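# Sort items into containers matching their sticker colors

## Task

Place every item inside the container whose color is the same as the sticker on that item.

## Robot and tools

Setup: four identical i2rt Big YAM arms, named arm1, arm2, arm3 and arm4, work together. Each has six revolute joints, a two-finger gripper and a wrist camera (arm1_cam_wrist to arm4_cam_wrist). Fixed room cameras: cam_room_a1, cam_room_a2, cam_room_b1, cam_room_b2. Feet (base_link) in the scene frame, metres, quaternion w,x,y,z: arm1 (-0.644, +1.377, +0.914) q(+0.682, +0.007, +0.004, +0.731); arm2 (-0.655, -0.555, +0.928) q(+0.747, +0.002, +0.000, -0.665); arm3 (+0.651, -1.332, +0.868) q(+0.663, -0.004, -0.006, -0.748); arm4 (+0.648, +0.477, +0.879) q(+0.687, +0.001, +0.003, +0.727). Each foot looks along its own +x. Reach is roughly 1.0 m from the joint1 axis.

Frames: one shared scene frame, origin on the floor, +z up, lengths in metres. The hand point sits between the finger pads, about 1 cm short of the fingertips. Fingers extend along the hand's +z axis; they open and close along its y axis. The printed hand position gets less accurate at long reach.

Joints (radians, absolute; tolerance for done in brackets): joint1_rad -2.879 to 2.879 (±0.045), base yaw, positive is counter-clockwise seen from above, 0 points the arm along the foot's +x. joint2_rad 0 to 3.141 (±0.14), shoulder, 0 has the upper arm lying back, positive raises it then tips it forward. joint3_rad 0 to 3.019 (±0.09), elbow, 0 is fully folded, positive opens. joint4_rad -1.692 to 1.57 (±0.055), hand pitch, positive tilts fingers up. joint5_rad -1.57 to 1.57 (±0.03), sideways hand swing, positive to the arm's right. joint6_rad -2.094 to 2.094 (±0.035), hand roll, positive is clockwise viewed from behind. gripper_m 0 to 0.093 (±0.003), the fingertip gap in metres.

move: optional keys arm1, arm2, arm3, arm4 and cameras. Each arm key gets its own object; arms you omit keep their previous command. Inside an arm object: joints, a dictionary of absolute targets keyed by joint name (any subset); target, a list of seven numbers [x, y, z, qw, qx, qy, qz], an absolute hand pose in the scene frame (metres plus unit quaternion, laid out like the hand line); speed, the top speed of that path in m/s, 0.002 to 0.5, default 0.25, with turning capped at twice that in rad/s, allowed only together with target. When target is present, joints may contain only gripper_m. The hand follows a straight line from its current hand_target toward the pose; every hand path in one action finishes at the same moment, set by the slowest. Paths run 0.5 to 10 s, and no action exceeds 15 s. The controller clips each step to within 100 mm and 20 degrees of the measured pose, favouring position; expect final errors of a centimetre or more, and possible overshoot of speed when an arm is nearly straight. Paths ignore obstacles and other arms. Joint moves can swing the hand widely because joints run at different rates. cameras lists camera names, or "all", or [] for none. Unknown keys make the call invalid; out-of-range numbers get it refused, and a refusal (or a stop during a call) cancels the later move, wait and finished_scene calls in the same reply.

wait: seconds (0 to 10) plus optional cameras; commands nothing and returns full state and images.

zoom_image: camera plus region [x0, y0, x1, y1] in pixels from the top-left, at most 504 by 504, of a camera present in the latest images.

read_manual: section "licences" only; returns licence text, no motion.

finished_scene: scene, the number of the scene you are closing. Irreversible; confirm every item is in its matching container and stable first.

Reading results: per robot you get joint_positions, joint_status, hand_status, hand (measured pose), hand_target (pose at the held joint targets), Joint velocities (rad/s, gripper m/s; "within noise" means still), joint torques (N m, arm's weight included; numbers 3 and 4 wrap past ±28) and on_its_own (motion not commanded by this call; "held at" shows a target, not a reading). The "move" line reports per commanded robot either done or its worst status. Status words: off_target (stopped short, may still push); time_out (each joint keeps a nearby target and may still push; send its reported position to relax it); not_followed (a safety check withheld the targets, shown as "joint command not followed" or "pose unreachable"; the arm may keep trying). Robots under "as last shown" were not commanded and repeat old lines. The pictures line gives image order; images can lag slightly behind the state.

Gripper: gripping a rigid part at full force reads up to about 0.005 m narrower than the part (some grippers about 0.002 m wider). Closed on nothing it reads 0.000 to 0.003. Targets about 0.005 m under first contact squeeze at the 50 to 64 N limit; soft objects get crushed. To release, command a gap clearly larger than the reading.

Avoid: pushing objects off the work area or to the floor; releasing items while moving, dropping or slamming them; hard presses or hits between arms, including closing one gripper on another's fingers (the collision check may act late and lets grippers and cameras meet); long hard pushing, holding loads or stretched poses, which heat motors (MOTOR HOT at 85 °C; at 100 °C an OVER-TEMPERATURE FAULT drops the arm for 30 to 60 s, after which keys say limit_stop_at_motor_heat and should be resent). Arms do not stop on contact. Loose objects may occasionally be nudged by a disturbance.

Each tool is called after ">>>" as name([rows], argument=value, ...), one row to a line, values as JSON.

## Session

>>> move(cameras=["all"])

Scene clock: 0.00 s.
Joint torques (N m): no reading
Motor temperatures (°C): arm1=[21 23 28 23 21 21 21] | arm2=[23 24 27 22 22 20 23] | arm3=[24 23 24 23 24 23 23] | arm4=[22 22 25 22 24 21 24]
Heat: arm1: hottest joint3_rad 28 °C; arm2: hottest joint3_rad 27 °C; arm3: hottest joint1_rad 24 °C; arm4: hottest joint3_rad 25 °C.
Joint velocities: within noise
arm1.joint_positions: joint1_rad=-0.168 joint2_rad=+0.560 joint3_rad=+1.361 joint4_rad=-1.410 joint5_rad=+0.240 joint6_rad=+0.692 gripper_m=+0.09396
arm1.joint_status: not commanded
arm1.hand: x=-0.5745 y=+1.5715 z=+1.4388 quat_wxyz=(-0.303, +0.280, -0.837, -0.359) (m; scene frame)
arm1.hand_target: x=-0.5746 y=+1.5689 z=+1.4515 quat_wxyz=(-0.308, +0.276, -0.832, -0.370) (m; scene frame)
arm1.hand_status: not commanded
arm2.joint_positions: joint1_rad=+0.198 joint2_rad=+0.483 joint3_rad=+1.641 joint4_rad=-1.210 joint5_rad=-0.086 joint6_rad=-0.484 gripper_m=+0.09396
arm2.joint_status: not commanded
arm2.hand: x=-0.6069 y=-0.6635 z=+1.6316 quat_wxyz=(-0.468, -0.246, -0.683, +0.505) (m; scene frame)
arm2.hand_target: x=-0.6088 y=-0.6576 z=+1.6378 quat_wxyz=(-0.472, -0.244, -0.677, +0.510) (m; scene frame)
arm2.hand_status: not commanded
arm3.joint_positions: joint1_rad=+0.130 joint2_rad=+0.645 joint3_rad=+1.695 joint4_rad=-1.138 joint5_rad=+0.075 joint6_rad=+0.392 gripper_m=+0.09396
arm3.joint_status: not commanded
arm3.hand: x=+0.6386 y=-1.5165 z=+1.5921 quat_wxyz=(-0.552, -0.621, -0.389, +0.398) (m; scene frame)
arm3.hand_target: x=+0.6385 y=-1.5116 z=+1.6003 quat_wxyz=(-0.558, -0.615, -0.384, +0.402) (m; scene frame)
arm3.hand_status: not commanded
arm4.joint_positions: joint1_rad=+0.147 joint2_rad=+0.437 joint3_rad=+1.709 joint4_rad=-1.566 joint5_rad=+0.245 joint6_rad=+0.670 gripper_m=+0.09396
arm4.joint_status: not commanded
arm4.hand: x=+0.6820 y=+0.5376 z=+1.5262 quat_wxyz=(-0.292, +0.355, -0.719, -0.522) (m; scene frame)
arm4.hand_target: x=+0.6829 y=+0.5336 z=+1.5314 quat_wxyz=(-0.294, +0.352, -0.714, -0.529) (m; scene frame)
arm4.hand_status: not commanded
pictures: arm1_cam_wrist, arm2_cam_wrist, arm3_cam_wrist, arm4_cam_wrist, cam_room_a1, cam_room_a2, cam_room_b1, cam_room_b2
Images, in order (width x height): arm1_cam_wrist 672x504, arm2_cam_wrist 672x504, arm3_cam_wrist 672x504, arm4_cam_wrist 672x504, cam_room_a1 672x504, cam_room_a2 672x504, cam_room_b1 672x504, cam_room_b2 672x504.

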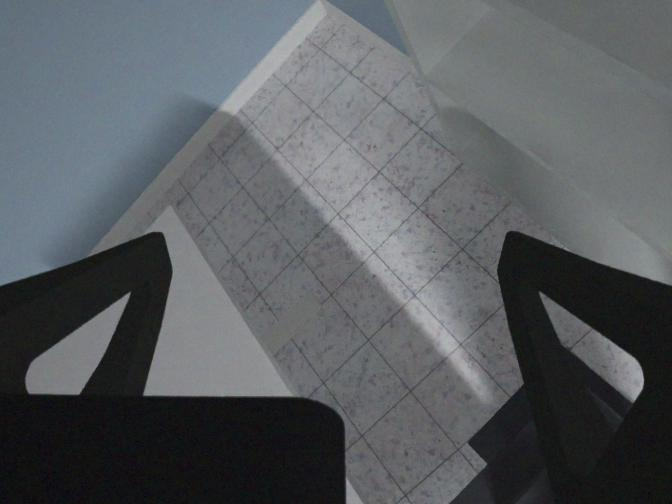

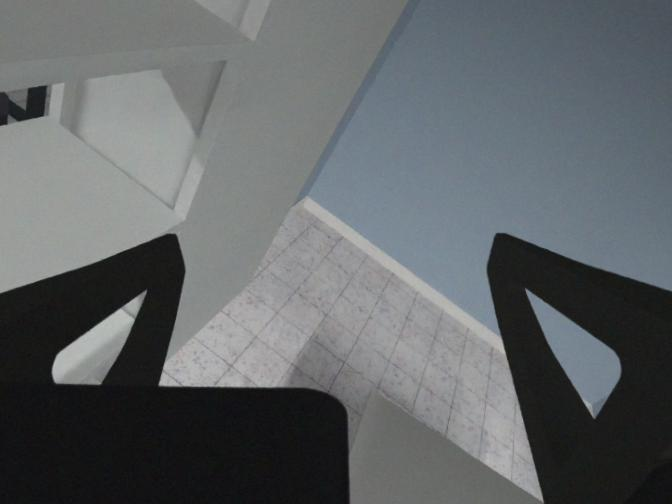

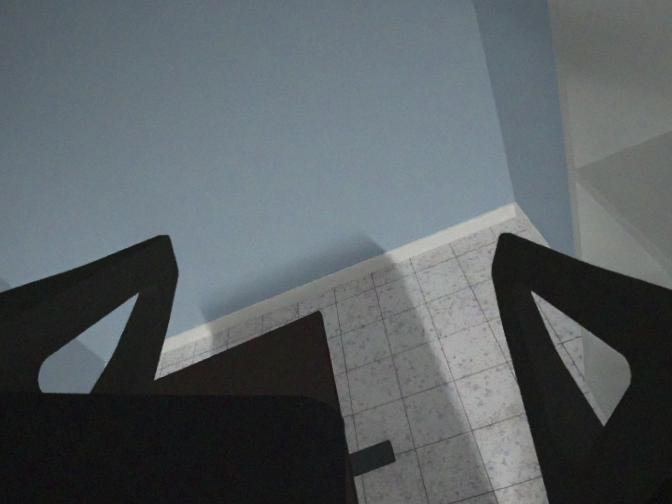

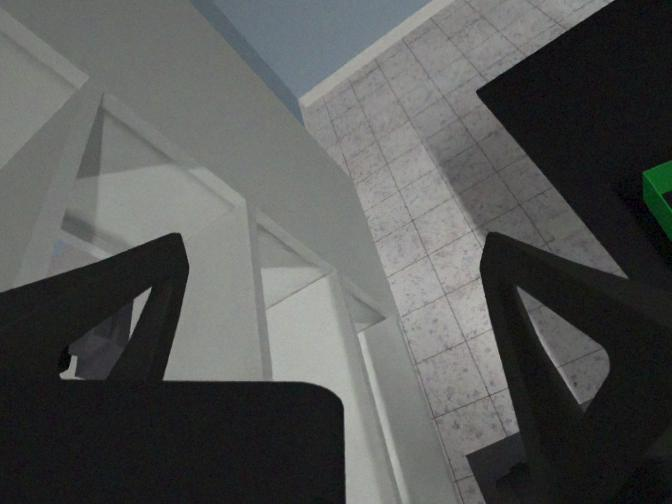

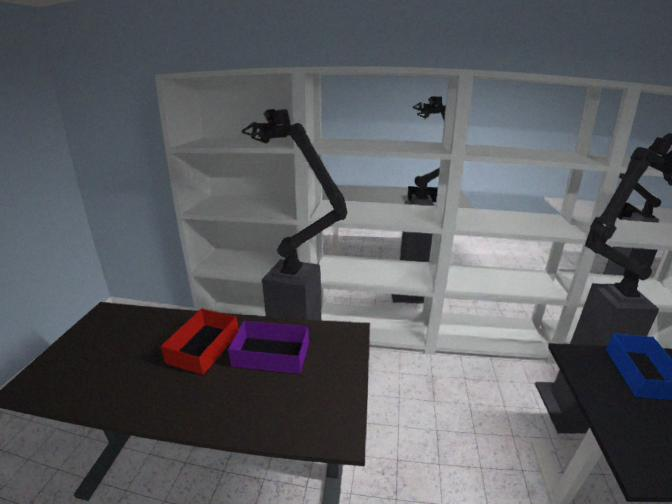

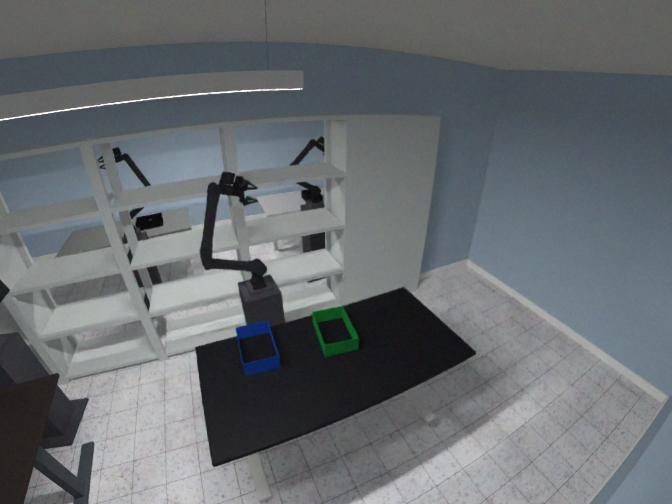

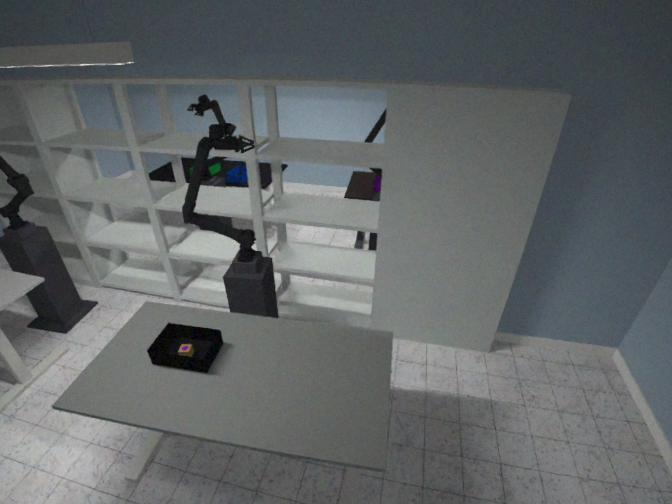

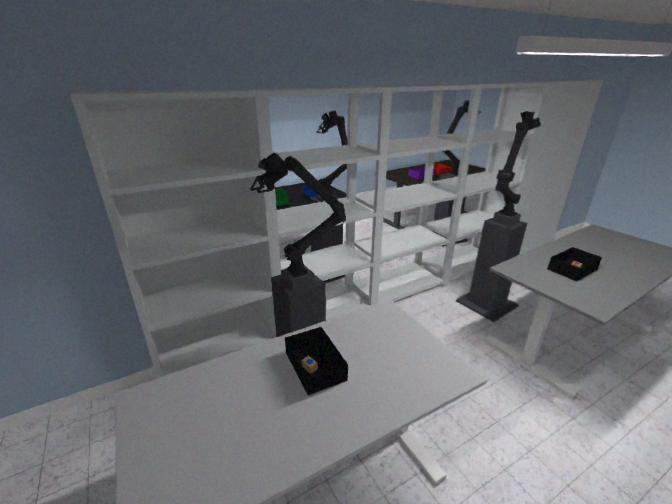

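>>> zoom_image(camera="cam_room_b1", region=[140, 310, 240, 385])

>>> zoom_image(camera="cam_room_b2", region=[270, 320, 370, 395])

>>> zoom_image(camera="cam_room_b2", region=[535, 235, 615, 295])

Scaled by 5.040.

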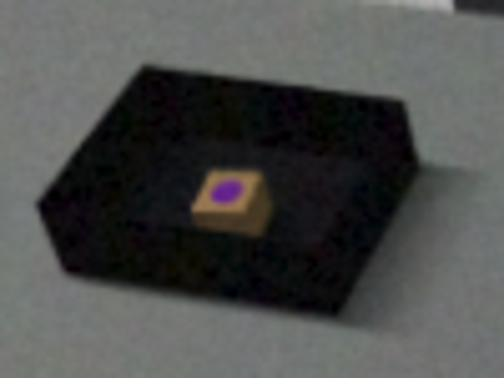

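Scaled by 5.040.

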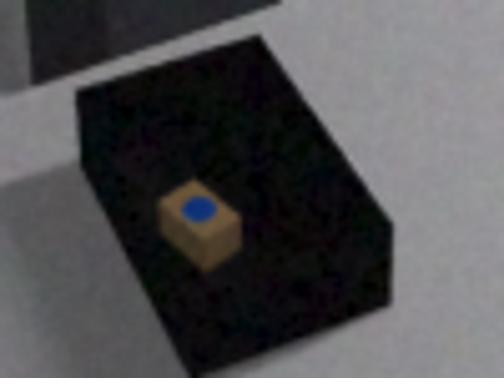

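Scaled by 6.300.

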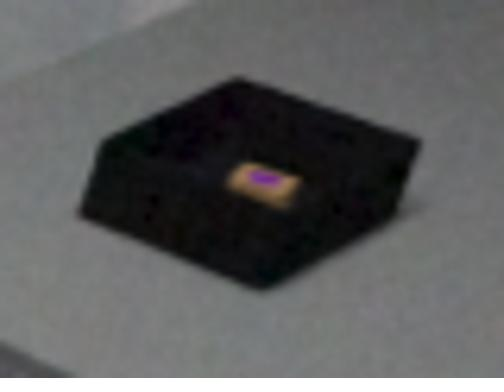

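>>> move(arm1={"joints": {"joint1_rad": 1.57, "joint2_rad": 0.8, "joint3_rad": 1.5, "joint4_rad": -1.65, "joint5_rad": 0.0, "joint6_rad": 0.0}}, arm2={"joints": {"joint1_rad": -1.57, "joint2_rad": 0.8, "joint3_rad": 1.5, "joint4_rad": -1.65, "joint5_rad": 0.0, "joint6_rad": 0.0}}, arm3={"joints": {"joint1_rad": 1.57, "joint2_rad": 0.8, "joint3_rad": 1.5, "joint4_rad": -1.65, "joint5_rad": 0.0, "joint6_rad": 0.0}}, arm4={"joints": {"joint1_rad": -1.57, "joint2_rad": 0.8, "joint3_rad": 1.5, "joint4_rad": -1.65, "joint5_rad": 0.0, "joint6_rad": 0.0}}, cameras=["arm1_cam_wrist", "arm2_cam_wrist", "arm3_cam_wrist", "arm4_cam_wrist"])

Scene clock: 19.40 s.
Joint torques (N m): arm1=[-0.73 0.03 12.11 0.87 0.08 -0.04] | arm2=[0.32 -1.96 10.84 1.35 -0.05 0.2] | arm3=[2.02 -0.56 9.52 0.9 0.1 -0.12] | arm4=[0.44 -0.62 9.54 0.75 0.05 -0.1]
Motor temperatures (°C): arm1=[21 23 30 23 21 21 21] | arm2=[23 24 28 22 22 20 23] | arm3=[24 23 25 23 24 23 23] | arm4=[22 22 26 22 24 21 24]
Heat: arm1: hottest joint3_rad 30 °C; arm2: hottest joint3_rad 28 °C; arm3: hottest joint3_rad 25 °C; arm4: hottest joint3_rad 26 °C.
move: arm1 done; arm2 done; arm3 done; arm4 done
Joint velocities: within noise
arm1.joint_positions: joint1_rad=+1.563 joint2_rad=+0.809 joint3_rad=+1.470 joint4_rad=-1.640 joint5_rad=-0.002 joint6_rad=+0.008 gripper_m=+0.09399
arm1.joint_status: all done
arm1.hand: x=-0.8841 y=+1.3610 z=+1.3997 quat_wxyz=(+0.010, +0.954, +0.026, -0.299) (m; scene frame)
arm1.hand_target: x=-0.8773 y=+1.3600 z=+1.4132 quat_wxyz=(+0.009, +0.949, +0.033, -0.312) (m; scene frame)
arm1.hand_status: not commanded
arm2.joint_positions: joint1_rad=-1.565 joint2_rad=+0.799 joint3_rad=+1.483 joint4_rad=-1.635 joint5_rad=+0.001 joint6_rad=-0.015 gripper_m=+0.09398
arm2.joint_status: all done
arm2.hand: x=-0.8994 y=-0.5863 z=+1.4179 quat_wxyz=(-0.015, -0.950, -0.066, +0.303) (m; scene frame)
arm2.hand_target: x=-0.8962 y=-0.5848 z=+1.4232 quat_wxyz=(-0.016, -0.951, -0.057, +0.304) (m; scene frame)
arm2.hand_status: not commanded
arm3.joint_positions: joint1_rad=+1.559 joint2_rad=+0.796 joint3_rad=+1.479 joint4_rad=-1.644 joint5_rad=-0.001 joint6_rad=+0.007 gripper_m=+0.09398
arm3.joint_status: all done
arm3.hand: x=+0.8909 y=-1.3572 z=+1.3565 quat_wxyz=(-0.301, -0.064, -0.951, +0.025) (m; scene frame)
arm3.hand_target: x=+0.8904 y=-1.3546 z=+1.3638 quat_wxyz=(-0.306, -0.056, -0.950, +0.025) (m; scene frame)
arm3.hand_status: not commanded
arm4.joint_positions: joint1_rad=-1.567 joint2_rad=+0.797 joint3_rad=+1.468 joint4_rad=-1.640 joint5_rad=+0.001 joint6_rad=+0.014 gripper_m=+0.09399
arm4.joint_status: all done
arm4.hand: x=+0.8939 y=+0.4932 z=+1.3618 quat_wxyz=(-0.294, +0.022, -0.955, -0.009) (m; scene frame)
arm4.hand_target: x=+0.8919 y=+0.4925 z=+1.3734 quat_wxyz=(-0.303, +0.028, -0.953, -0.007) (m; scene frame)
arm4.hand_status: not commanded
pictures: arm1_cam_wrist, arm2_cam_wrist, arm3_cam_wrist, arm4_cam_wrist
Images, in order (width x height): arm1_cam_wrist 672x504, arm2_cam_wrist 672x504, arm3_cam_wrist 672x504, arm4_cam_wrist 672x504.

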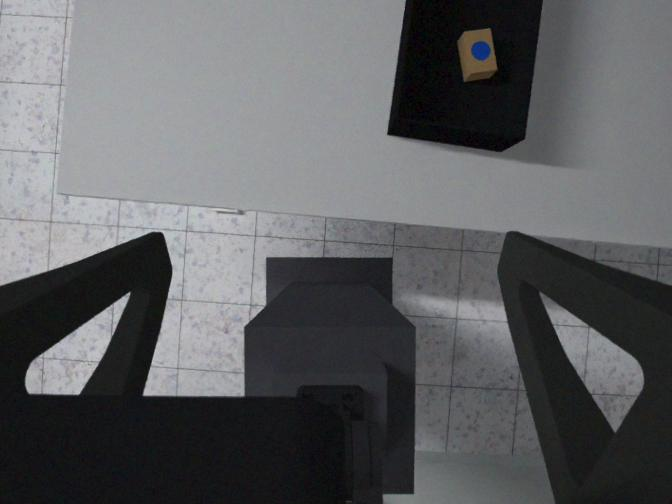

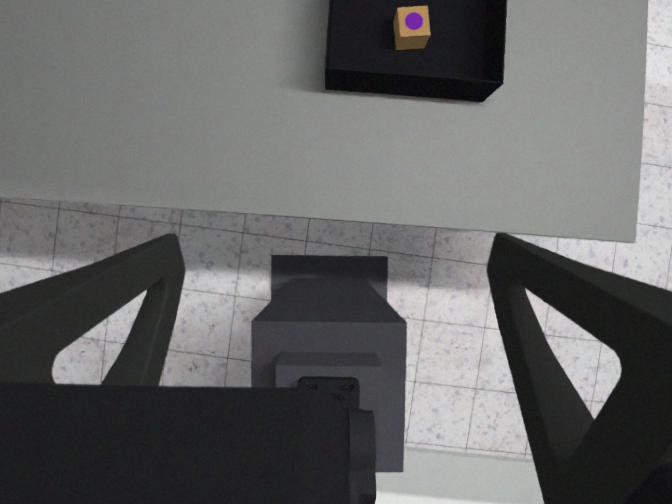

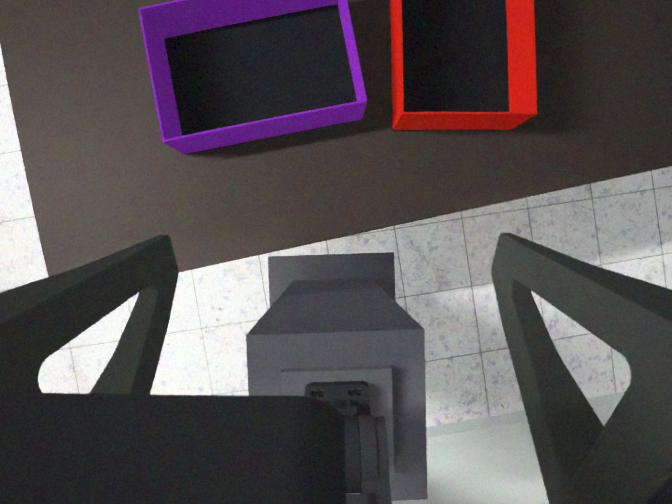

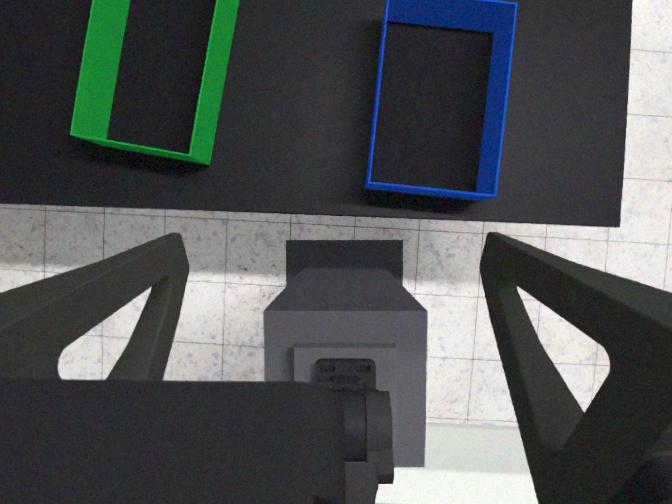

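>>> move(arm1={"target": [-1.15, 1.55, 1.15, 0.0496, -0.9406, 0.1574, 0.2966], "speed": 0.2}, arm2={"target": [-1.20, -0.52, 1.15, 0.0097, -0.9532, 0.0308, 0.3006], "speed": 0.2}, arm3={"target": [1.14, -1.27, 1.15, 0.3002, -0.0566, 0.9520, 0.0178], "speed": 0.2}, cameras=["arm1_cam_wrist", "arm2_cam_wrist", "arm3_cam_wrist"])

Scene clock: 45.70 s.
Joint torques (N m): arm1=[-2.84 -10.11 14.17 1.94 0.09 0.13] | arm2=[0.03 -13.68 12.75 2.62 0.14 0.22] | arm3=[2.14 -11.4 9.37 1.78 -0.07 -0.13] | arm4=[0.79 -0.73 9.61 0.64 0.08 -0.09]
Motor temperatures (°C): arm1=[21 23 31 23 21 21 21] | arm2=[23 24 31 22 22 20 23] | arm3=[24 23 26 23 24 23 23] | arm4=[22 22 28 22 24 21 24]
Heat: arm1: hottest joint3_rad 31 °C; arm2: hottest joint3_rad 31 °C; arm3: hottest joint3_rad 26 °C; arm4: hottest joint3_rad 28 °C.
move: arm1 off_target; arm2 off_target; arm3 done
Joint velocities: within noise
arm1.joint_positions: joint1_rad=+1.186 joint2_rad=+1.415 joint3_rad=+1.151 joint4_rad=-0.773 joint5_rad=+0.004 joint6_rad=-0.005 gripper_m=+0.09399
arm1.joint_status: not commanded
arm1.hand: x=-1.1382 y=+1.5410 z=+1.1260 quat_wxyz=(-0.044, +0.951, -0.150, -0.268) (m; scene frame)
arm1.hand_target: x=-1.1490 y=+1.5497 z=+1.1501 quat_wxyz=(-0.050, +0.941, -0.157, -0.297) (m; scene frame)
arm1.hand_status: off_target (0.028 m and 3.6 deg from the pose sent, 0.411 m and 22.2 deg at the start)
arm2.joint_positions: joint1_rad=-1.745 joint2_rad=+1.418 joint3_rad=+1.163 joint4_rad=-0.737 joint5_rad=-0.008 joint6_rad=-0.015 gripper_m=+0.09398
arm2.joint_status: not commanded
arm2.hand: x=-1.1901 y=-0.5261 z=+1.1402 quat_wxyz=(+0.008, -0.958, +0.019, +0.285) (m; scene frame)
arm2.hand_target: x=-1.1996 y=-0.5200 z=+1.1503 quat_wxyz=(+0.010, -0.953, +0.031, +0.301) (m; scene frame)
arm2.hand_status: off_target (0.015 m and 2.4 deg from the pose sent, 0.408 m and 11.4 deg at the start)
arm3.joint_positions: joint1_rad=+1.791 joint2_rad=+1.262 joint3_rad=+1.188 joint4_rad=-0.901 joint5_rad=-0.012 joint6_rad=+0.012 gripper_m=+0.09398
arm3.joint_status: not commanded
arm3.hand: x=+1.1384 y=-1.2776 z=+1.1478 quat_wxyz=(-0.293, +0.046, -0.955, -0.015) (m; scene frame)
arm3.hand_target: x=+1.1399 y=-1.2700 z=+1.1502 quat_wxyz=(-0.300, +0.057, -0.952, -0.018) (m; scene frame)
arm3.hand_status: done (0.008 m and 1.6 deg from the pose sent, 0.335 m and 14.7 deg at the start)
arm4: as last shown
arm4.hand: x=+0.8939 y=+0.4932 z=+1.3618 quat_wxyz=(-0.294, +0.023, -0.955, -0.009) (m; scene frame)
pictures: arm1_cam_wrist, arm2_cam_wrist, arm3_cam_wrist
Images, in order (width x height): arm1_cam_wrist 672x504, arm2_cam_wrist 672x504, arm3_cam_wrist 672x504.

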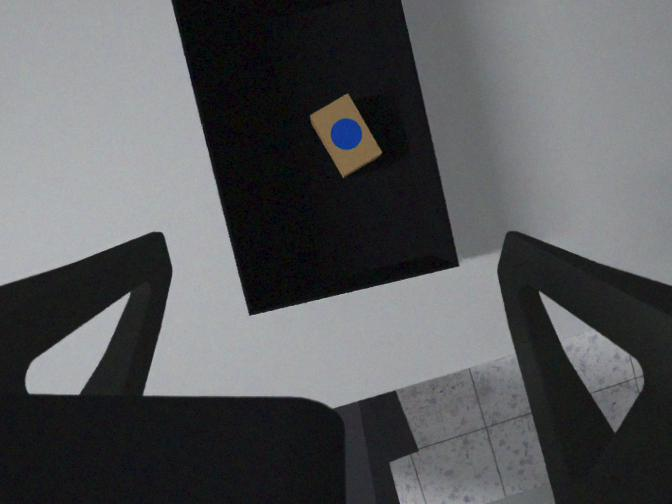

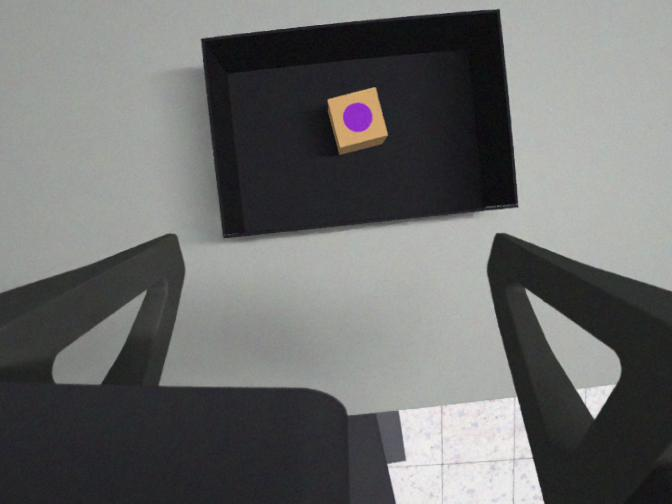

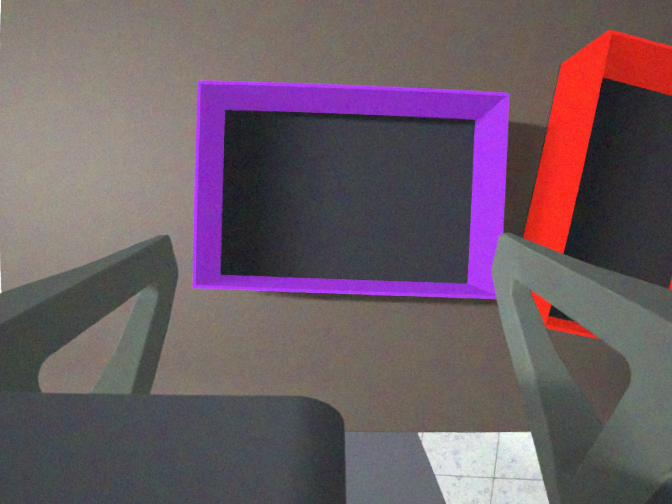

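>>> move(arm1={"target": [-1.230, 1.581, 0.97, -0.0119, -0.9872, -0.0907, 0.1300], "speed": 0.2}, arm2={"target": [-1.298, -0.500, 0.97, -0.0119, -0.9872, -0.0907, 0.1300], "speed": 0.2}, cameras=["arm1_cam_wrist", "arm2_cam_wrist"])

Scene clock: 92.83 s.
Joint torques (N m): arm1=[-2.32 -15.97 14.53 0.35 -0.2 -0.05] | arm2=[0.03 -19.55 14.31 0.61 -0.29 -0.08] | arm3=[2.02 -11.52 9.4 1.72 -0.08 -0.12] | arm4=[0.97 -0.97 9.69 0.69 0.03 -0.09]
Motor temperatures (°C): arm1=[21 25 34 23 21 21 21] | arm2=[23 25 35 22 22 20 23] | arm3=[24 24 28 23 24 23 23] | arm4=[22 22 31 22 24 21 24]
Heat: arm1: hottest joint3_rad 34 °C; arm2: hottest joint3_rad 35 °C; arm3: hottest joint3_rad 28 °C; arm4: hottest joint3_rad 31 °C.
move: arm1 off_target; arm2 off_target
Joint velocities: within noise
arm1.joint_positions: joint1_rad=+1.143 joint2_rad=+1.952 joint3_rad=+1.438 joint4_rad=-0.888 joint5_rad=-0.131 joint6_rad=-0.530 gripper_m=+0.09399
arm1.joint_status: not commanded
arm1.hand: x=-1.2118 y=+1.5673 z=+0.9513 quat_wxyz=(+0.021, +0.989, +0.090, -0.111) (m; scene frame)
arm1.hand_target: x=-1.2288 y=+1.5807 z=+0.9704 quat_wxyz=(+0.012, +0.987, +0.091, -0.130) (m; scene frame)
arm1.hand_status: off_target (0.029 m and 2.4 deg from the pose sent, 0.185 m and 32.8 deg at the start)
arm2.joint_positions: joint1_rad=-1.784 joint2_rad=+1.973 joint3_rad=+1.485 joint4_rad=-0.849 joint5_rad=-0.073 joint6_rad=-0.264 gripper_m=+0.09398
arm2.joint_status: not commanded
arm2.hand: x=-1.2803 y=-0.5072 z=+0.9620 quat_wxyz=(-0.013, -0.989, -0.087, +0.120) (m; scene frame)
arm2.hand_target: x=-1.2972 y=-0.5000 z=+0.9702 quat_wxyz=(-0.012, -0.987, -0.091, +0.131) (m; scene frame)
arm2.hand_status: off_target (0.021 m and 1.2 deg from the pose sent, 0.203 m and 22.1 deg at the start)
arm3, arm4: as last shown
arm3.joint_positions: joint1_rad=+1.791 joint2_rad=+1.262 joint3_rad=+1.188 joint4_rad=-0.901 joint5_rad=-0.012 joint6_rad=+0.011 gripper_m=+0.09398
pictures: arm1_cam_wrist, arm2_cam_wrist
Images, in order (width x height): arm1_cam_wrist 672x504, arm2_cam_wrist 672x504.

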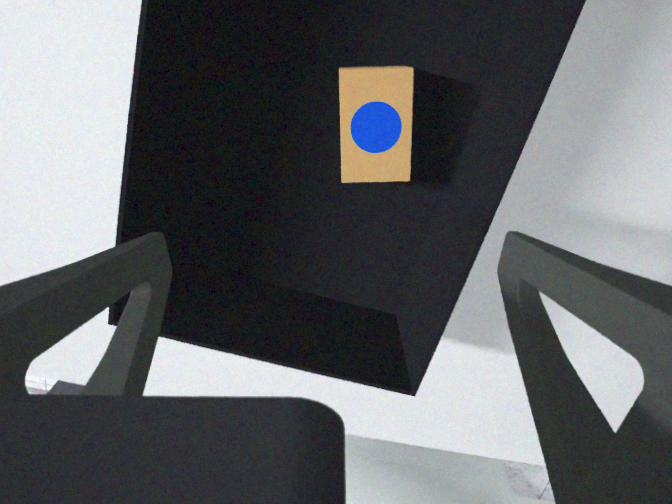

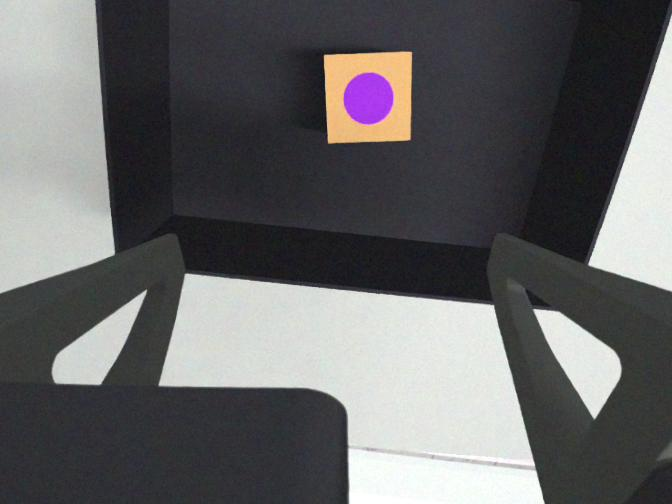

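>>> move(arm1={"target": [-1.247, 1.601, 0.875, -0.0119, -0.9872, -0.0907, 0.1300], "speed": 0.15}, arm2={"target": [-1.320, -0.4845, 0.868, -0.0119, -0.9872, -0.0907, 0.1300], "speed": 0.15}, cameras=["arm1_cam_wrist", "arm2_cam_wrist"])

Scene clock: 106.77 s.
Joint torques (N m): arm1=[-2.49 -16.91 13.3 1.25 -0.2 -0.05] | arm2=[-0.03 -21.01 12.9 1.84 -0.29 -0.08] | arm3=[2.08 -11.46 9.42 1.77 -0.07 -0.13] | arm4=[0.21 -0.97 9.69 0.58 0.06 -0.1]
Motor temperatures (°C): arm1=[21 25 35 23 21 21 21] | arm2=[23 25 34 22 22 20 23] | arm3=[24 24 28 23 24 23 23] | arm4=[22 22 32 22 24 21 24]
Heat: arm1: hottest joint3_rad 35 °C; arm2: hottest joint3_rad 34 °C; arm3: hottest joint3_rad 28 °C; arm4: hottest joint3_rad 32 °C.
move: arm1 off_target; arm2 off_target
Joint velocities: within noise
arm1.joint_positions: joint1_rad=+1.120 joint2_rad=+2.128 joint3_rad=+1.457 joint4_rad=-0.754 joint5_rad=-0.135 joint6_rad=-0.551 gripper_m=+0.09399
arm1.joint_status: not commanded
arm1.hand: x=-1.2232 y=+1.5855 z=+0.8603 quat_wxyz=(+0.025, +0.990, +0.089, -0.103) (m; scene frame)
arm1.hand_target: x=-1.2456 y=+1.6005 z=+0.8760 quat_wxyz=(+0.012, +0.987, +0.091, -0.130) (m; scene frame)
arm1.hand_status: off_target (0.032 m and 3.5 deg from the pose sent, 0.091 m and 2.4 deg at the start)
arm2.joint_positions: joint1_rad=-1.805 joint2_rad=+2.161 joint3_rad=+1.516 joint4_rad=-0.716 joint5_rad=-0.078 joint6_rad=-0.283 gripper_m=+0.09398
arm2.joint_status: not commanded
arm2.hand: x=-1.2970 y=-0.4924 z=+0.8643 quat_wxyz=(-0.016, -0.990, -0.087, +0.109) (m; scene frame)
arm2.hand_target: x=-1.3187 y=-0.4845 z=+0.8687 quat_wxyz=(-0.012, -0.987, -0.091, +0.130) (m; scene frame)
arm2.hand_status: off_target (0.025 m and 2.6 deg from the pose sent, 0.105 m and 1.2 deg at the start)
arm3, arm4: as last shown
pictures: arm1_cam_wrist, arm2_cam_wrist
Images, in order (width x height): arm1_cam_wrist 672x504, arm2_cam_wrist 672x504.

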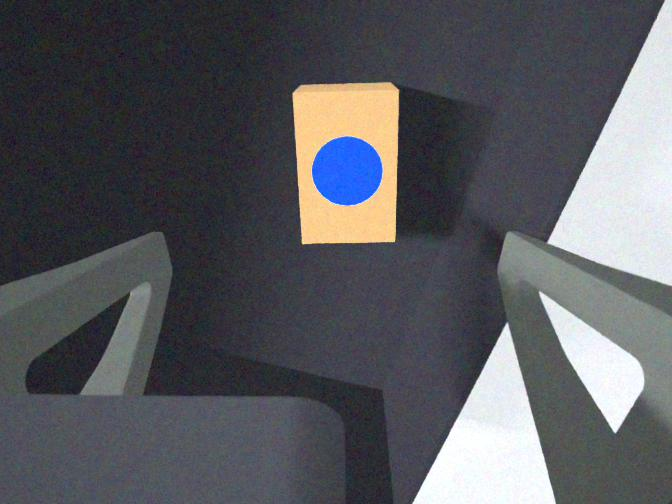

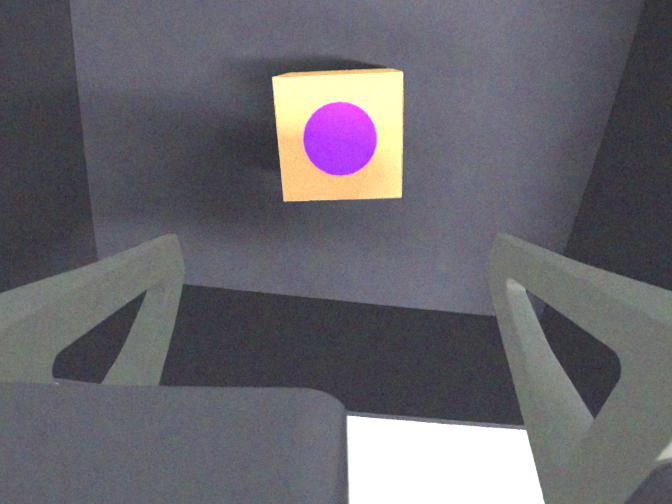

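>>> move(arm1={"target": [-1.253, 1.604, 0.812, -0.0135, -0.9848, -0.0905, 0.1472], "speed": 0.12}, arm2={"target": [-1.332, -0.487, 0.802, -0.0135, -0.9848, -0.0905, 0.1472], "speed": 0.12}, cameras=["arm1_cam_wrist", "arm2_cam_wrist"])

Scene clock: 118.30 s.
Joint torques (N m): arm1=[-1.85 -17.9 11.17 1.29 -0.19 -0.04] | arm2=[0.38 -21.95 11.95 1.84 -0.3 -0.02] | arm3=[2.08 -11.34 9.37 1.73 -0.07 -0.13] | arm4=[0.67 -0.85 9.74 0.58 0.08 -0.09]
Motor temperatures (°C): arm1=[21 25 37 23 21 21 21] | arm2=[23 26 36 22 22 20 23] | arm3=[24 24 28 23 24 23 23] | arm4=[22 22 32 22 24 21 24]
Heat: arm1: hottest joint3_rad 37 °C; arm2: hottest joint3_rad 36 °C; arm3: hottest joint3_rad 28 °C; arm4: hottest joint3_rad 32 °C.
move: arm1 off_target; arm2 off_target
Joint velocities: within noise
arm1.joint_positions: joint1_rad=+1.115 joint2_rad=+2.238 joint3_rad=+1.457 joint4_rad=-0.604 joint5_rad=-0.155 joint6_rad=-0.553 gripper_m=+0.09399
arm1.joint_status: not commanded
arm1.hand: x=-1.2351 y=+1.5900 z=+0.8015 quat_wxyz=(+0.025, +0.988, +0.090, -0.125) (m; scene frame)
arm1.hand_target: x=-1.2521 y=+1.6038 z=+0.8126 quat_wxyz=(+0.013, +0.985, +0.091, -0.147) (m; scene frame)
arm1.hand_status: off_target (0.025 m and 2.8 deg from the pose sent, 0.060 m and 5.3 deg at the start)
arm2.joint_positions: joint1_rad=-1.805 joint2_rad=+2.284 joint3_rad=+1.529 joint4_rad=-0.570 joint5_rad=-0.087 joint6_rad=-0.284 gripper_m=+0.09398
arm2.joint_status: not commanded
arm2.hand: x=-1.3107 y=-0.4922 z=+0.7997 quat_wxyz=(-0.017, -0.988, -0.088, +0.127) (m; scene frame)
arm2.hand_target: x=-1.3310 y=-0.4870 z=+0.8027 quat_wxyz=(-0.013, -0.985, -0.090, +0.147) (m; scene frame)
arm2.hand_status: off_target (0.022 m and 2.3 deg from the pose sent, 0.072 m and 4.5 deg at the start)
arm3, arm4: as last shown
pictures: arm1_cam_wrist, arm2_cam_wrist
Images, in order (width x height): arm1_cam_wrist 672x504, arm2_cam_wrist 672x504.

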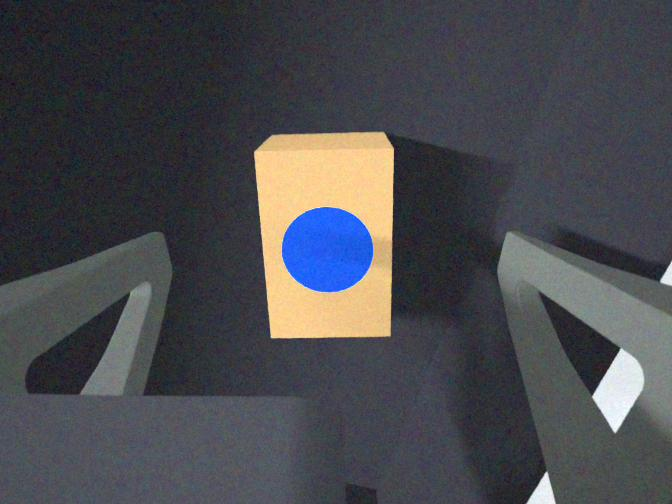

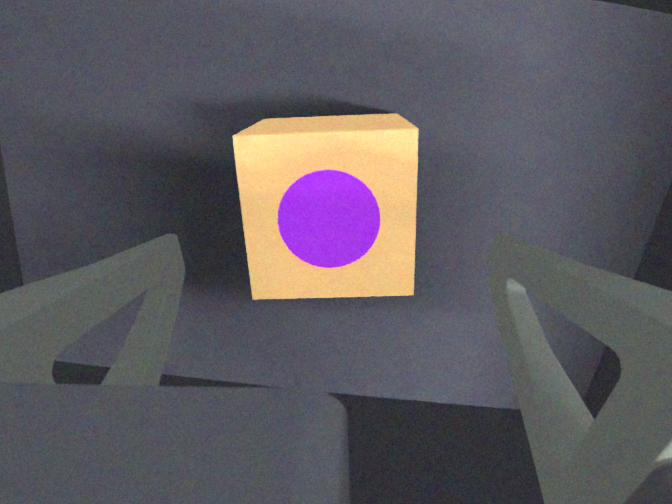

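>>> move(arm1={"target": [-1.247, 1.602, 0.768, -0.0135, -0.9848, -0.0905, 0.1472], "speed": 0.1}, arm2={"target": [-1.3335, -0.4905, 0.760, -0.0135, -0.9848, -0.0905, 0.1472], "speed": 0.1}, cameras=["arm1_cam_wrist", "arm2_cam_wrist"])

Scene clock: 125.77 s.
Joint torques (N m): arm1=[-2.08 -16.5 9.39 1.42 -0.03 -0.02] | arm2=[0.67 -22.07 11.47 1.92 -0.23 0.04] | arm3=[2.08 -11.75 9.4 1.76 -0.07 -0.13] | arm4=[0.56 -0.79 9.66 0.61 0.04 -0.1]
Motor temperatures (°C): arm1=[21 26 37 23 21 21 21] | arm2=[23 26 35 22 22 20 23] | arm3=[24 24 29 23 24 23 23] | arm4=[22 22 33 22 24 21 24]
Heat: arm1: hottest joint3_rad 37 °C; arm2: hottest joint3_rad 35 °C; arm3: hottest joint3_rad 29 °C; arm4: hottest joint3_rad 33 °C.
move: arm1 off_target; arm2 off_target
Joint velocities: within noise
arm1.joint_positions: joint1_rad=+1.116 joint2_rad=+2.286 joint3_rad=+1.457 joint4_rad=-0.517 joint5_rad=-0.160 joint6_rad=-0.556 gripper_m=+0.09399
arm1.joint_status: not commanded
arm1.hand: x=-1.2432 y=+1.5913 z=+0.7766 quat_wxyz=(+0.018, +0.985, +0.094, -0.143) (m; scene frame)
arm1.hand_target: x=-1.2465 y=+1.6019 z=+0.7683 quat_wxyz=(+0.013, +0.985, +0.090, -0.147) (m; scene frame)
arm1.hand_status: off_target (0.014 m and 0.8 deg from the pose sent, 0.038 m and 2.8 deg at the start)
arm2.joint_positions: joint1_rad=-1.805 joint2_rad=+2.361 joint3_rad=+1.546 joint4_rad=-0.508 joint5_rad=-0.087 joint6_rad=-0.284 gripper_m=+0.09398
arm2.joint_status: not commanded
arm2.hand: x=-1.3127 y=-0.4918 z=+0.7601 quat_wxyz=(-0.016, -0.988, -0.088, +0.129) (m; scene frame)
arm2.hand_target: x=-1.3324 y=-0.4906 z=+0.7607 quat_wxyz=(-0.013, -0.985, -0.090, +0.147) (m; scene frame)
arm2.hand_status: off_target (0.021 m and 2.2 deg from the pose sent, 0.046 m and 2.3 deg at the start)
arm3, arm4: as last shown
pictures: arm1_cam_wrist, arm2_cam_wrist
Images, in order (width x height): arm1_cam_wrist 672x504, arm2_cam_wrist 672x504.

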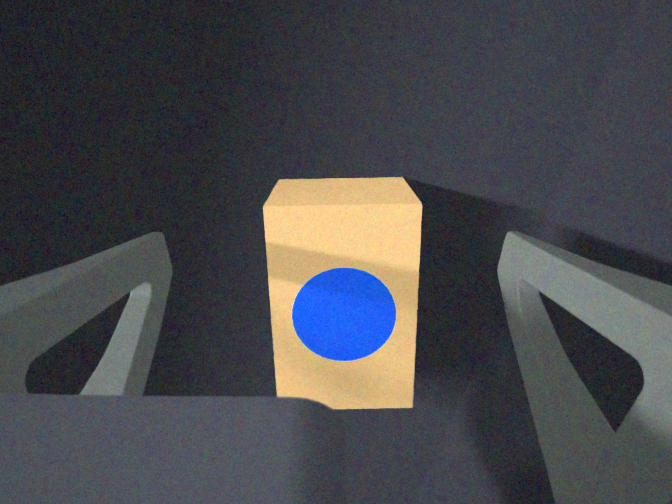

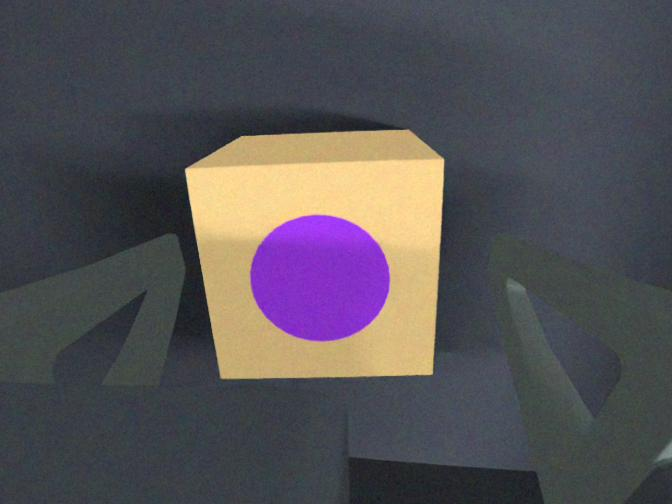

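>>> move(arm1={"target": [-1.234, 1.600, 0.750, -0.0135, -0.9848, -0.0905, 0.1472], "speed": 0.1}, arm2={"target": [-1.3345, -0.4975, 0.757, -0.0135, -0.9848, -0.0905, 0.1472], "speed": 0.1}, cameras=["arm1_cam_wrist", "arm2_cam_wrist"])

Scene clock: 141.03 s.
Joint torques (N m): arm1=[-2.96 -16.5 7.23 1.36 -0.07 -0.03] | arm2=[1.44 -21.6 11.58 1.89 -0.09 0.16] | arm3=[2.14 -11.4 9.4 1.76 -0.07 -0.13] | arm4=[0.56 -0.5 9.73 0.59 0.07 -0.05]
Motor temperatures (°C): arm1=[21 25 36 23 21 21 21] | arm2=[23 26 34 22 22 20 23] | arm3=[24 24 29 23 24 23 23] | arm4=[22 22 33 22 24 21 24]
Heat: arm1: hottest joint3_rad 36 °C; arm2: hottest joint3_rad 34 °C; arm3: hottest joint3_rad 29 °C; arm4: hottest joint3_rad 33 °C.
move: arm1 off_target; arm2 off_target
Joint velocities: within noise
arm1.joint_positions: joint1_rad=+1.115 joint2_rad=+2.310 joint3_rad=+1.435 joint4_rad=-0.463 joint5_rad=-0.161 joint6_rad=-0.561 gripper_m=+0.09399
arm1.joint_status: not commanded
arm1.hand: x=-1.2385 y=+1.5897 z=+0.7584 quat_wxyz=(+0.016, +0.984, +0.096, -0.147) (m; scene frame)
arm1.hand_target: x=-1.2337 y=+1.5997 z=+0.7501 quat_wxyz=(+0.014, +0.985, +0.090, -0.147) (m; scene frame)
arm1.hand_status: off_target (0.014 m and 0.7 deg from the pose sent, 0.029 m and 0.8 deg at the start)
arm2.joint_positions: joint1_rad=-1.803 joint2_rad=+2.361 joint3_rad=+1.546 joint4_rad=-0.502 joint5_rad=-0.087 joint6_rad=-0.284 gripper_m=+0.09398
arm2.joint_status: not commanded
arm2.hand: x=-1.3142 y=-0.4932 z=+0.7604 quat_wxyz=(-0.016, -0.987, -0.089, +0.131) (m; scene frame)
arm2.hand_target: x=-1.3334 y=-0.4976 z=+0.7577 quat_wxyz=(-0.014, -0.985, -0.090, +0.147) (m; scene frame)
arm2.hand_status: off_target (0.021 m and 1.9 deg from the pose sent, 0.023 m and 2.2 deg at the start)
arm3, arm4: as last shown
pictures: arm1_cam_wrist, arm2_cam_wrist
Images, in order (width x height): arm1_cam_wrist 672x504, arm2_cam_wrist 672x504.

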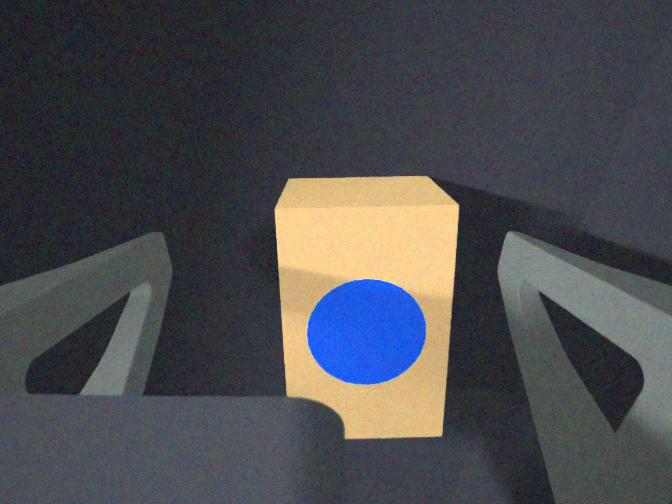

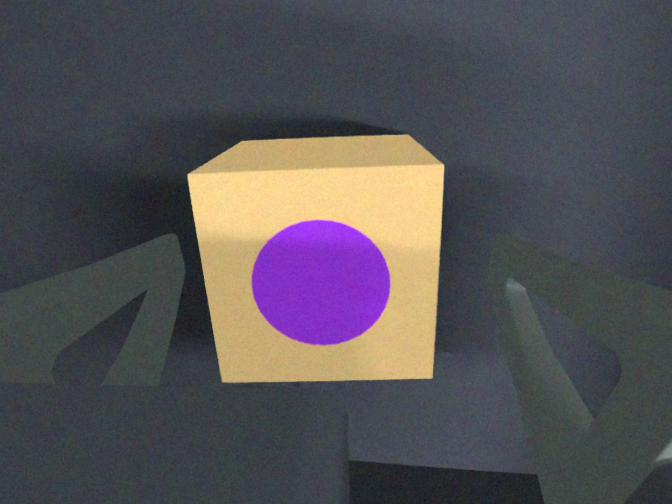

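>>> move(arm1={"target": [-1.230, 1.611, 0.751, -0.0135, -0.9848, -0.0905, 0.1472], "speed": 0.1}, arm2={"joints": {"gripper_m": 0.042}}, cameras=["arm1_cam_wrist", "arm2_cam_wrist"])

Scene clock: 147.90 s.
Joint torques (N m): arm1=[-3.19 -17.08 7.38 1.07 -0.05 -0.04] | arm2=[1.49 -21.42 11.45 1.91 -0.17 0.16] | arm3=[2.14 -11.46 9.39 1.76 -0.07 -0.12] | arm4=[0.73 -0.97 9.68 0.61 0.06 -0.06]
Motor temperatures (°C): arm1=[21 25 35 23 21 21 21] | arm2=[23 26 34 22 22 20 23] | arm3=[24 24 29 23 24 23 23] | arm4=[22 22 33 22 24 21 24]
Heat: arm1: hottest joint3_rad 35 °C; arm2: hottest joint3_rad 34 °C; arm3: hottest joint3_rad 29 °C; arm4: hottest joint3_rad 33 °C.
move: arm1 off_target; arm2 off_target
Joint velocities: within noise
arm1.joint_positions: joint1_rad=+1.096 joint2_rad=+2.310 joint3_rad=+1.435 joint4_rad=-0.463 joint5_rad=-0.165 joint6_rad=-0.579 gripper_m=+0.09399
arm1.joint_status: not commanded
arm1.hand: x=-1.2345 y=+1.6007 z=+0.7585 quat_wxyz=(+0.015, +0.984, +0.095, -0.149) (m; scene frame)
arm1.hand_target: x=-1.2297 y=+1.6108 z=+0.7511 quat_wxyz=(+0.013, +0.985, +0.090, -0.147) (m; scene frame)
arm1.hand_status: off_target (0.014 m and 0.6 deg from the pose sent, 0.024 m and 0.7 deg at the start)
arm2.joint_positions: joint1_rad=-1.802 joint2_rad=+2.361 joint3_rad=+1.548 joint4_rad=-0.502 joint5_rad=-0.086 joint6_rad=-0.284 gripper_m=+0.05305
arm2.joint_status: gripper_m off_target (ended at +0.05308, target +0.04200)
arm2.hand: x=-1.3149 y=-0.4931 z=+0.7607 quat_wxyz=(-0.015, -0.987, -0.089, +0.132) (m; scene frame)
arm2.hand_target: x=-1.3333 y=-0.4978 z=+0.7575 quat_wxyz=(-0.014, -0.985, -0.091, +0.147) (m; scene frame)
arm2.hand_status: not commanded
arm3, arm4: as last shown
pictures: arm1_cam_wrist, arm2_cam_wrist
Images, in order (width x height): arm1_cam_wrist 672x504, arm2_cam_wrist 672x504.

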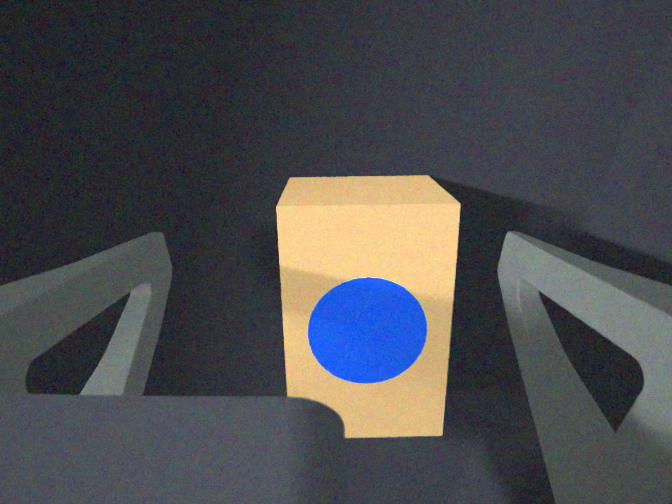

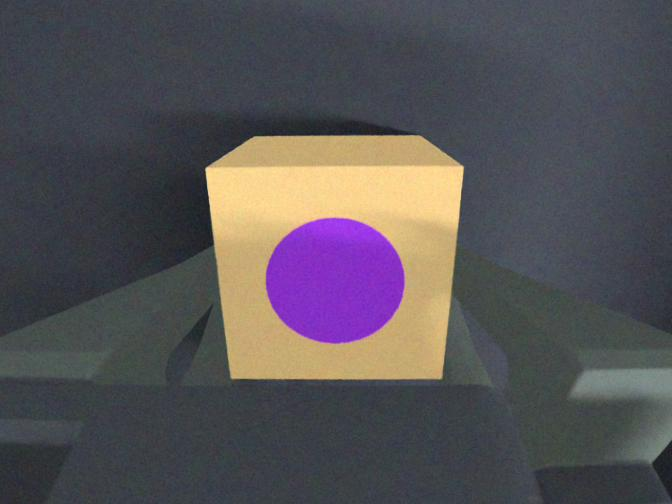

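>>> move(arm1={"joints": {"gripper_m": 0.066}}, cameras=["arm1_cam_wrist"])

Scene clock: 155.37 s.
Joint torques (N m): arm1=[-2.49 -16.73 7.27 1.11 -0.12 -0.04] | arm2=[1.55 -21.48 11.47 1.89 -0.16 0.15] | arm3=[2.08 -11.4 9.36 1.81 -0.07 -0.13] | arm4=[0.5 -0.56 9.7 0.66 0.05 -0.07]
Motor temperatures (°C): arm1=[20 25 35 23 21 21 21] | arm2=[23 26 34 22 22 20 23] | arm3=[24 24 29 23 24 23 23] | arm4=[22 22 33 22 24 21 24]
Heat: arm1: hottest joint3_rad 35 °C; arm2: hottest joint3_rad 34 °C; arm3: hottest joint3_rad 29 °C; arm4: hottest joint3_rad 33 °C.
move: arm1 done
Joint velocities: within noise
arm1.joint_positions: joint1_rad=+1.087 joint2_rad=+2.310 joint3_rad=+1.435 joint4_rad=-0.463 joint5_rad=-0.164 joint6_rad=-0.580 gripper_m=+0.06607
arm1.joint_status: all done
arm1.hand: x=-1.2324 y=+1.6060 z=+0.7585 quat_wxyz=(+0.014, +0.985, +0.091, -0.149) (m; scene frame)
arm1.hand_target: x=-1.2298 y=+1.6108 z=+0.7511 quat_wxyz=(+0.013, +0.985, +0.091, -0.147) (m; scene frame)
arm1.hand_status: not commanded
arm2, arm3: as last shown
arm4.joint_positions: joint1_rad=-1.567 joint2_rad=+0.797 joint3_rad=+1.468 joint4_rad=-1.640 joint5_rad=+0.001 joint6_rad=+0.014 gripper_m=+0.09399
arm4.joint_status: not commanded
arm4.hand: x=+0.8939 y=+0.4932 z=+1.3618 quat_wxyz=(-0.294, +0.023, -0.955, -0.009) (m; scene frame)
arm4.hand_target: x=+0.8919 y=+0.4925 z=+1.3734 quat_wxyz=(-0.303, +0.028, -0.953, -0.007) (m; scene frame)
arm4.hand_status: not commanded
pictures: arm1_cam_wrist
Images, in order (width x height): arm1_cam_wrist 672x504.

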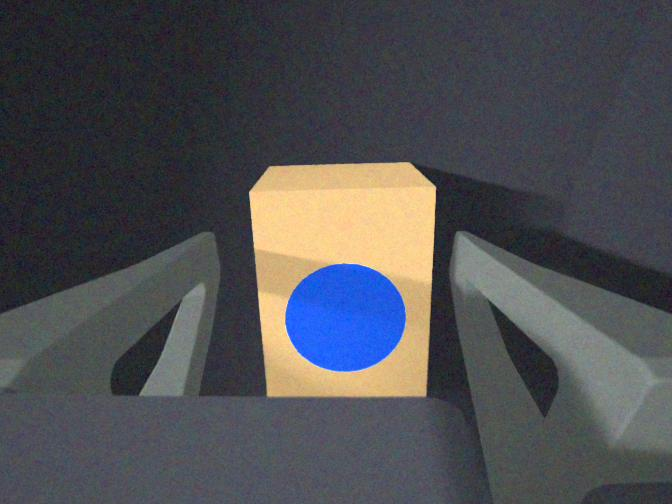

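>>> move(arm1={"joints": {"gripper_m": 0.034}}, cameras=["arm1_cam_wrist"])

Scene clock: 159.23 s.
Joint torques (N m): arm1=[-1.96 -16.97 7.49 1.24 -0.11 -0.04] | arm2=[1.44 -21.54 11.47 1.88 -0.17 0.15] | arm3=[2.2 -11.46 9.37 1.77 -0.08 -0.12] | arm4=[0.97 -0.38 9.52 0.53 0.06 -0.09]
Motor temperatures (°C): arm1=[20 25 34 23 21 21 21] | arm2=[23 26 33 22 22 20 23] | arm3=[24 24 29 23 24 23 23] | arm4=[22 22 33 22 24 21 24]
Heat: arm1: hottest joint3_rad 34 °C; arm2: hottest joint3_rad 33 °C; arm3: hottest joint3_rad 29 °C; arm4: hottest joint3_rad 33 °C.
move: arm1 off_target
Joint velocities: within noise
arm1.joint_positions: joint1_rad=+1.087 joint2_rad=+2.310 joint3_rad=+1.435 joint4_rad=-0.463 joint5_rad=-0.164 joint6_rad=-0.580 gripper_m=+0.04296
arm1.joint_status: gripper_m off_target (ended at +0.04299, target +0.03400)
arm1.hand: x=-1.2324 y=+1.6060 z=+0.7585 quat_wxyz=(+0.014, +0.985, +0.091, -0.149) (m; scene frame)
arm1.hand_target: x=-1.2298 y=+1.6107 z=+0.7511 quat_wxyz=(+0.014, +0.985, +0.090, -0.147) (m; scene frame)
arm1.hand_status: not commanded
arm2, arm4: as last shown
arm3.joint_positions: joint1_rad=+1.791 joint2_rad=+1.262 joint3_rad=+1.188 joint4_rad=-0.901 joint5_rad=-0.012 joint6_rad=+0.011 gripper_m=+0.09398
arm3.joint_status: not commanded
arm3.hand: x=+1.1384 y=-1.2776 z=+1.1478 quat_wxyz=(-0.293, +0.046, -0.955, -0.015) (m; scene frame)
arm3.hand_target: x=+1.1399 y=-1.2700 z=+1.1502 quat_wxyz=(-0.300, +0.057, -0.952, -0.018) (m; scene frame)
arm3.hand_status: not commanded
pictures: arm1_cam_wrist
Images, in order (width x height): arm1_cam_wrist 672x504.

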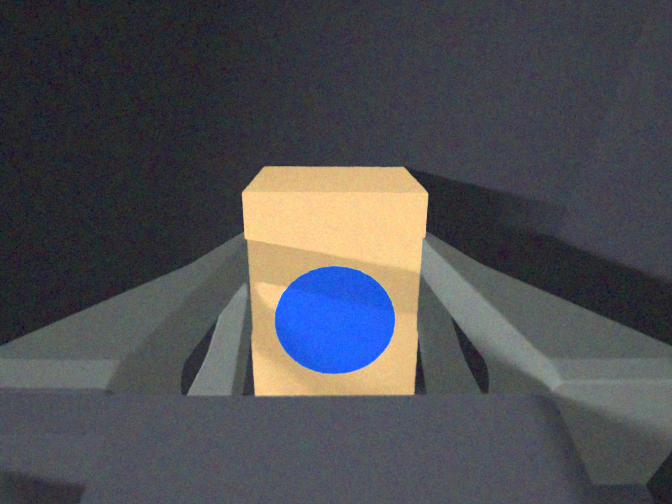

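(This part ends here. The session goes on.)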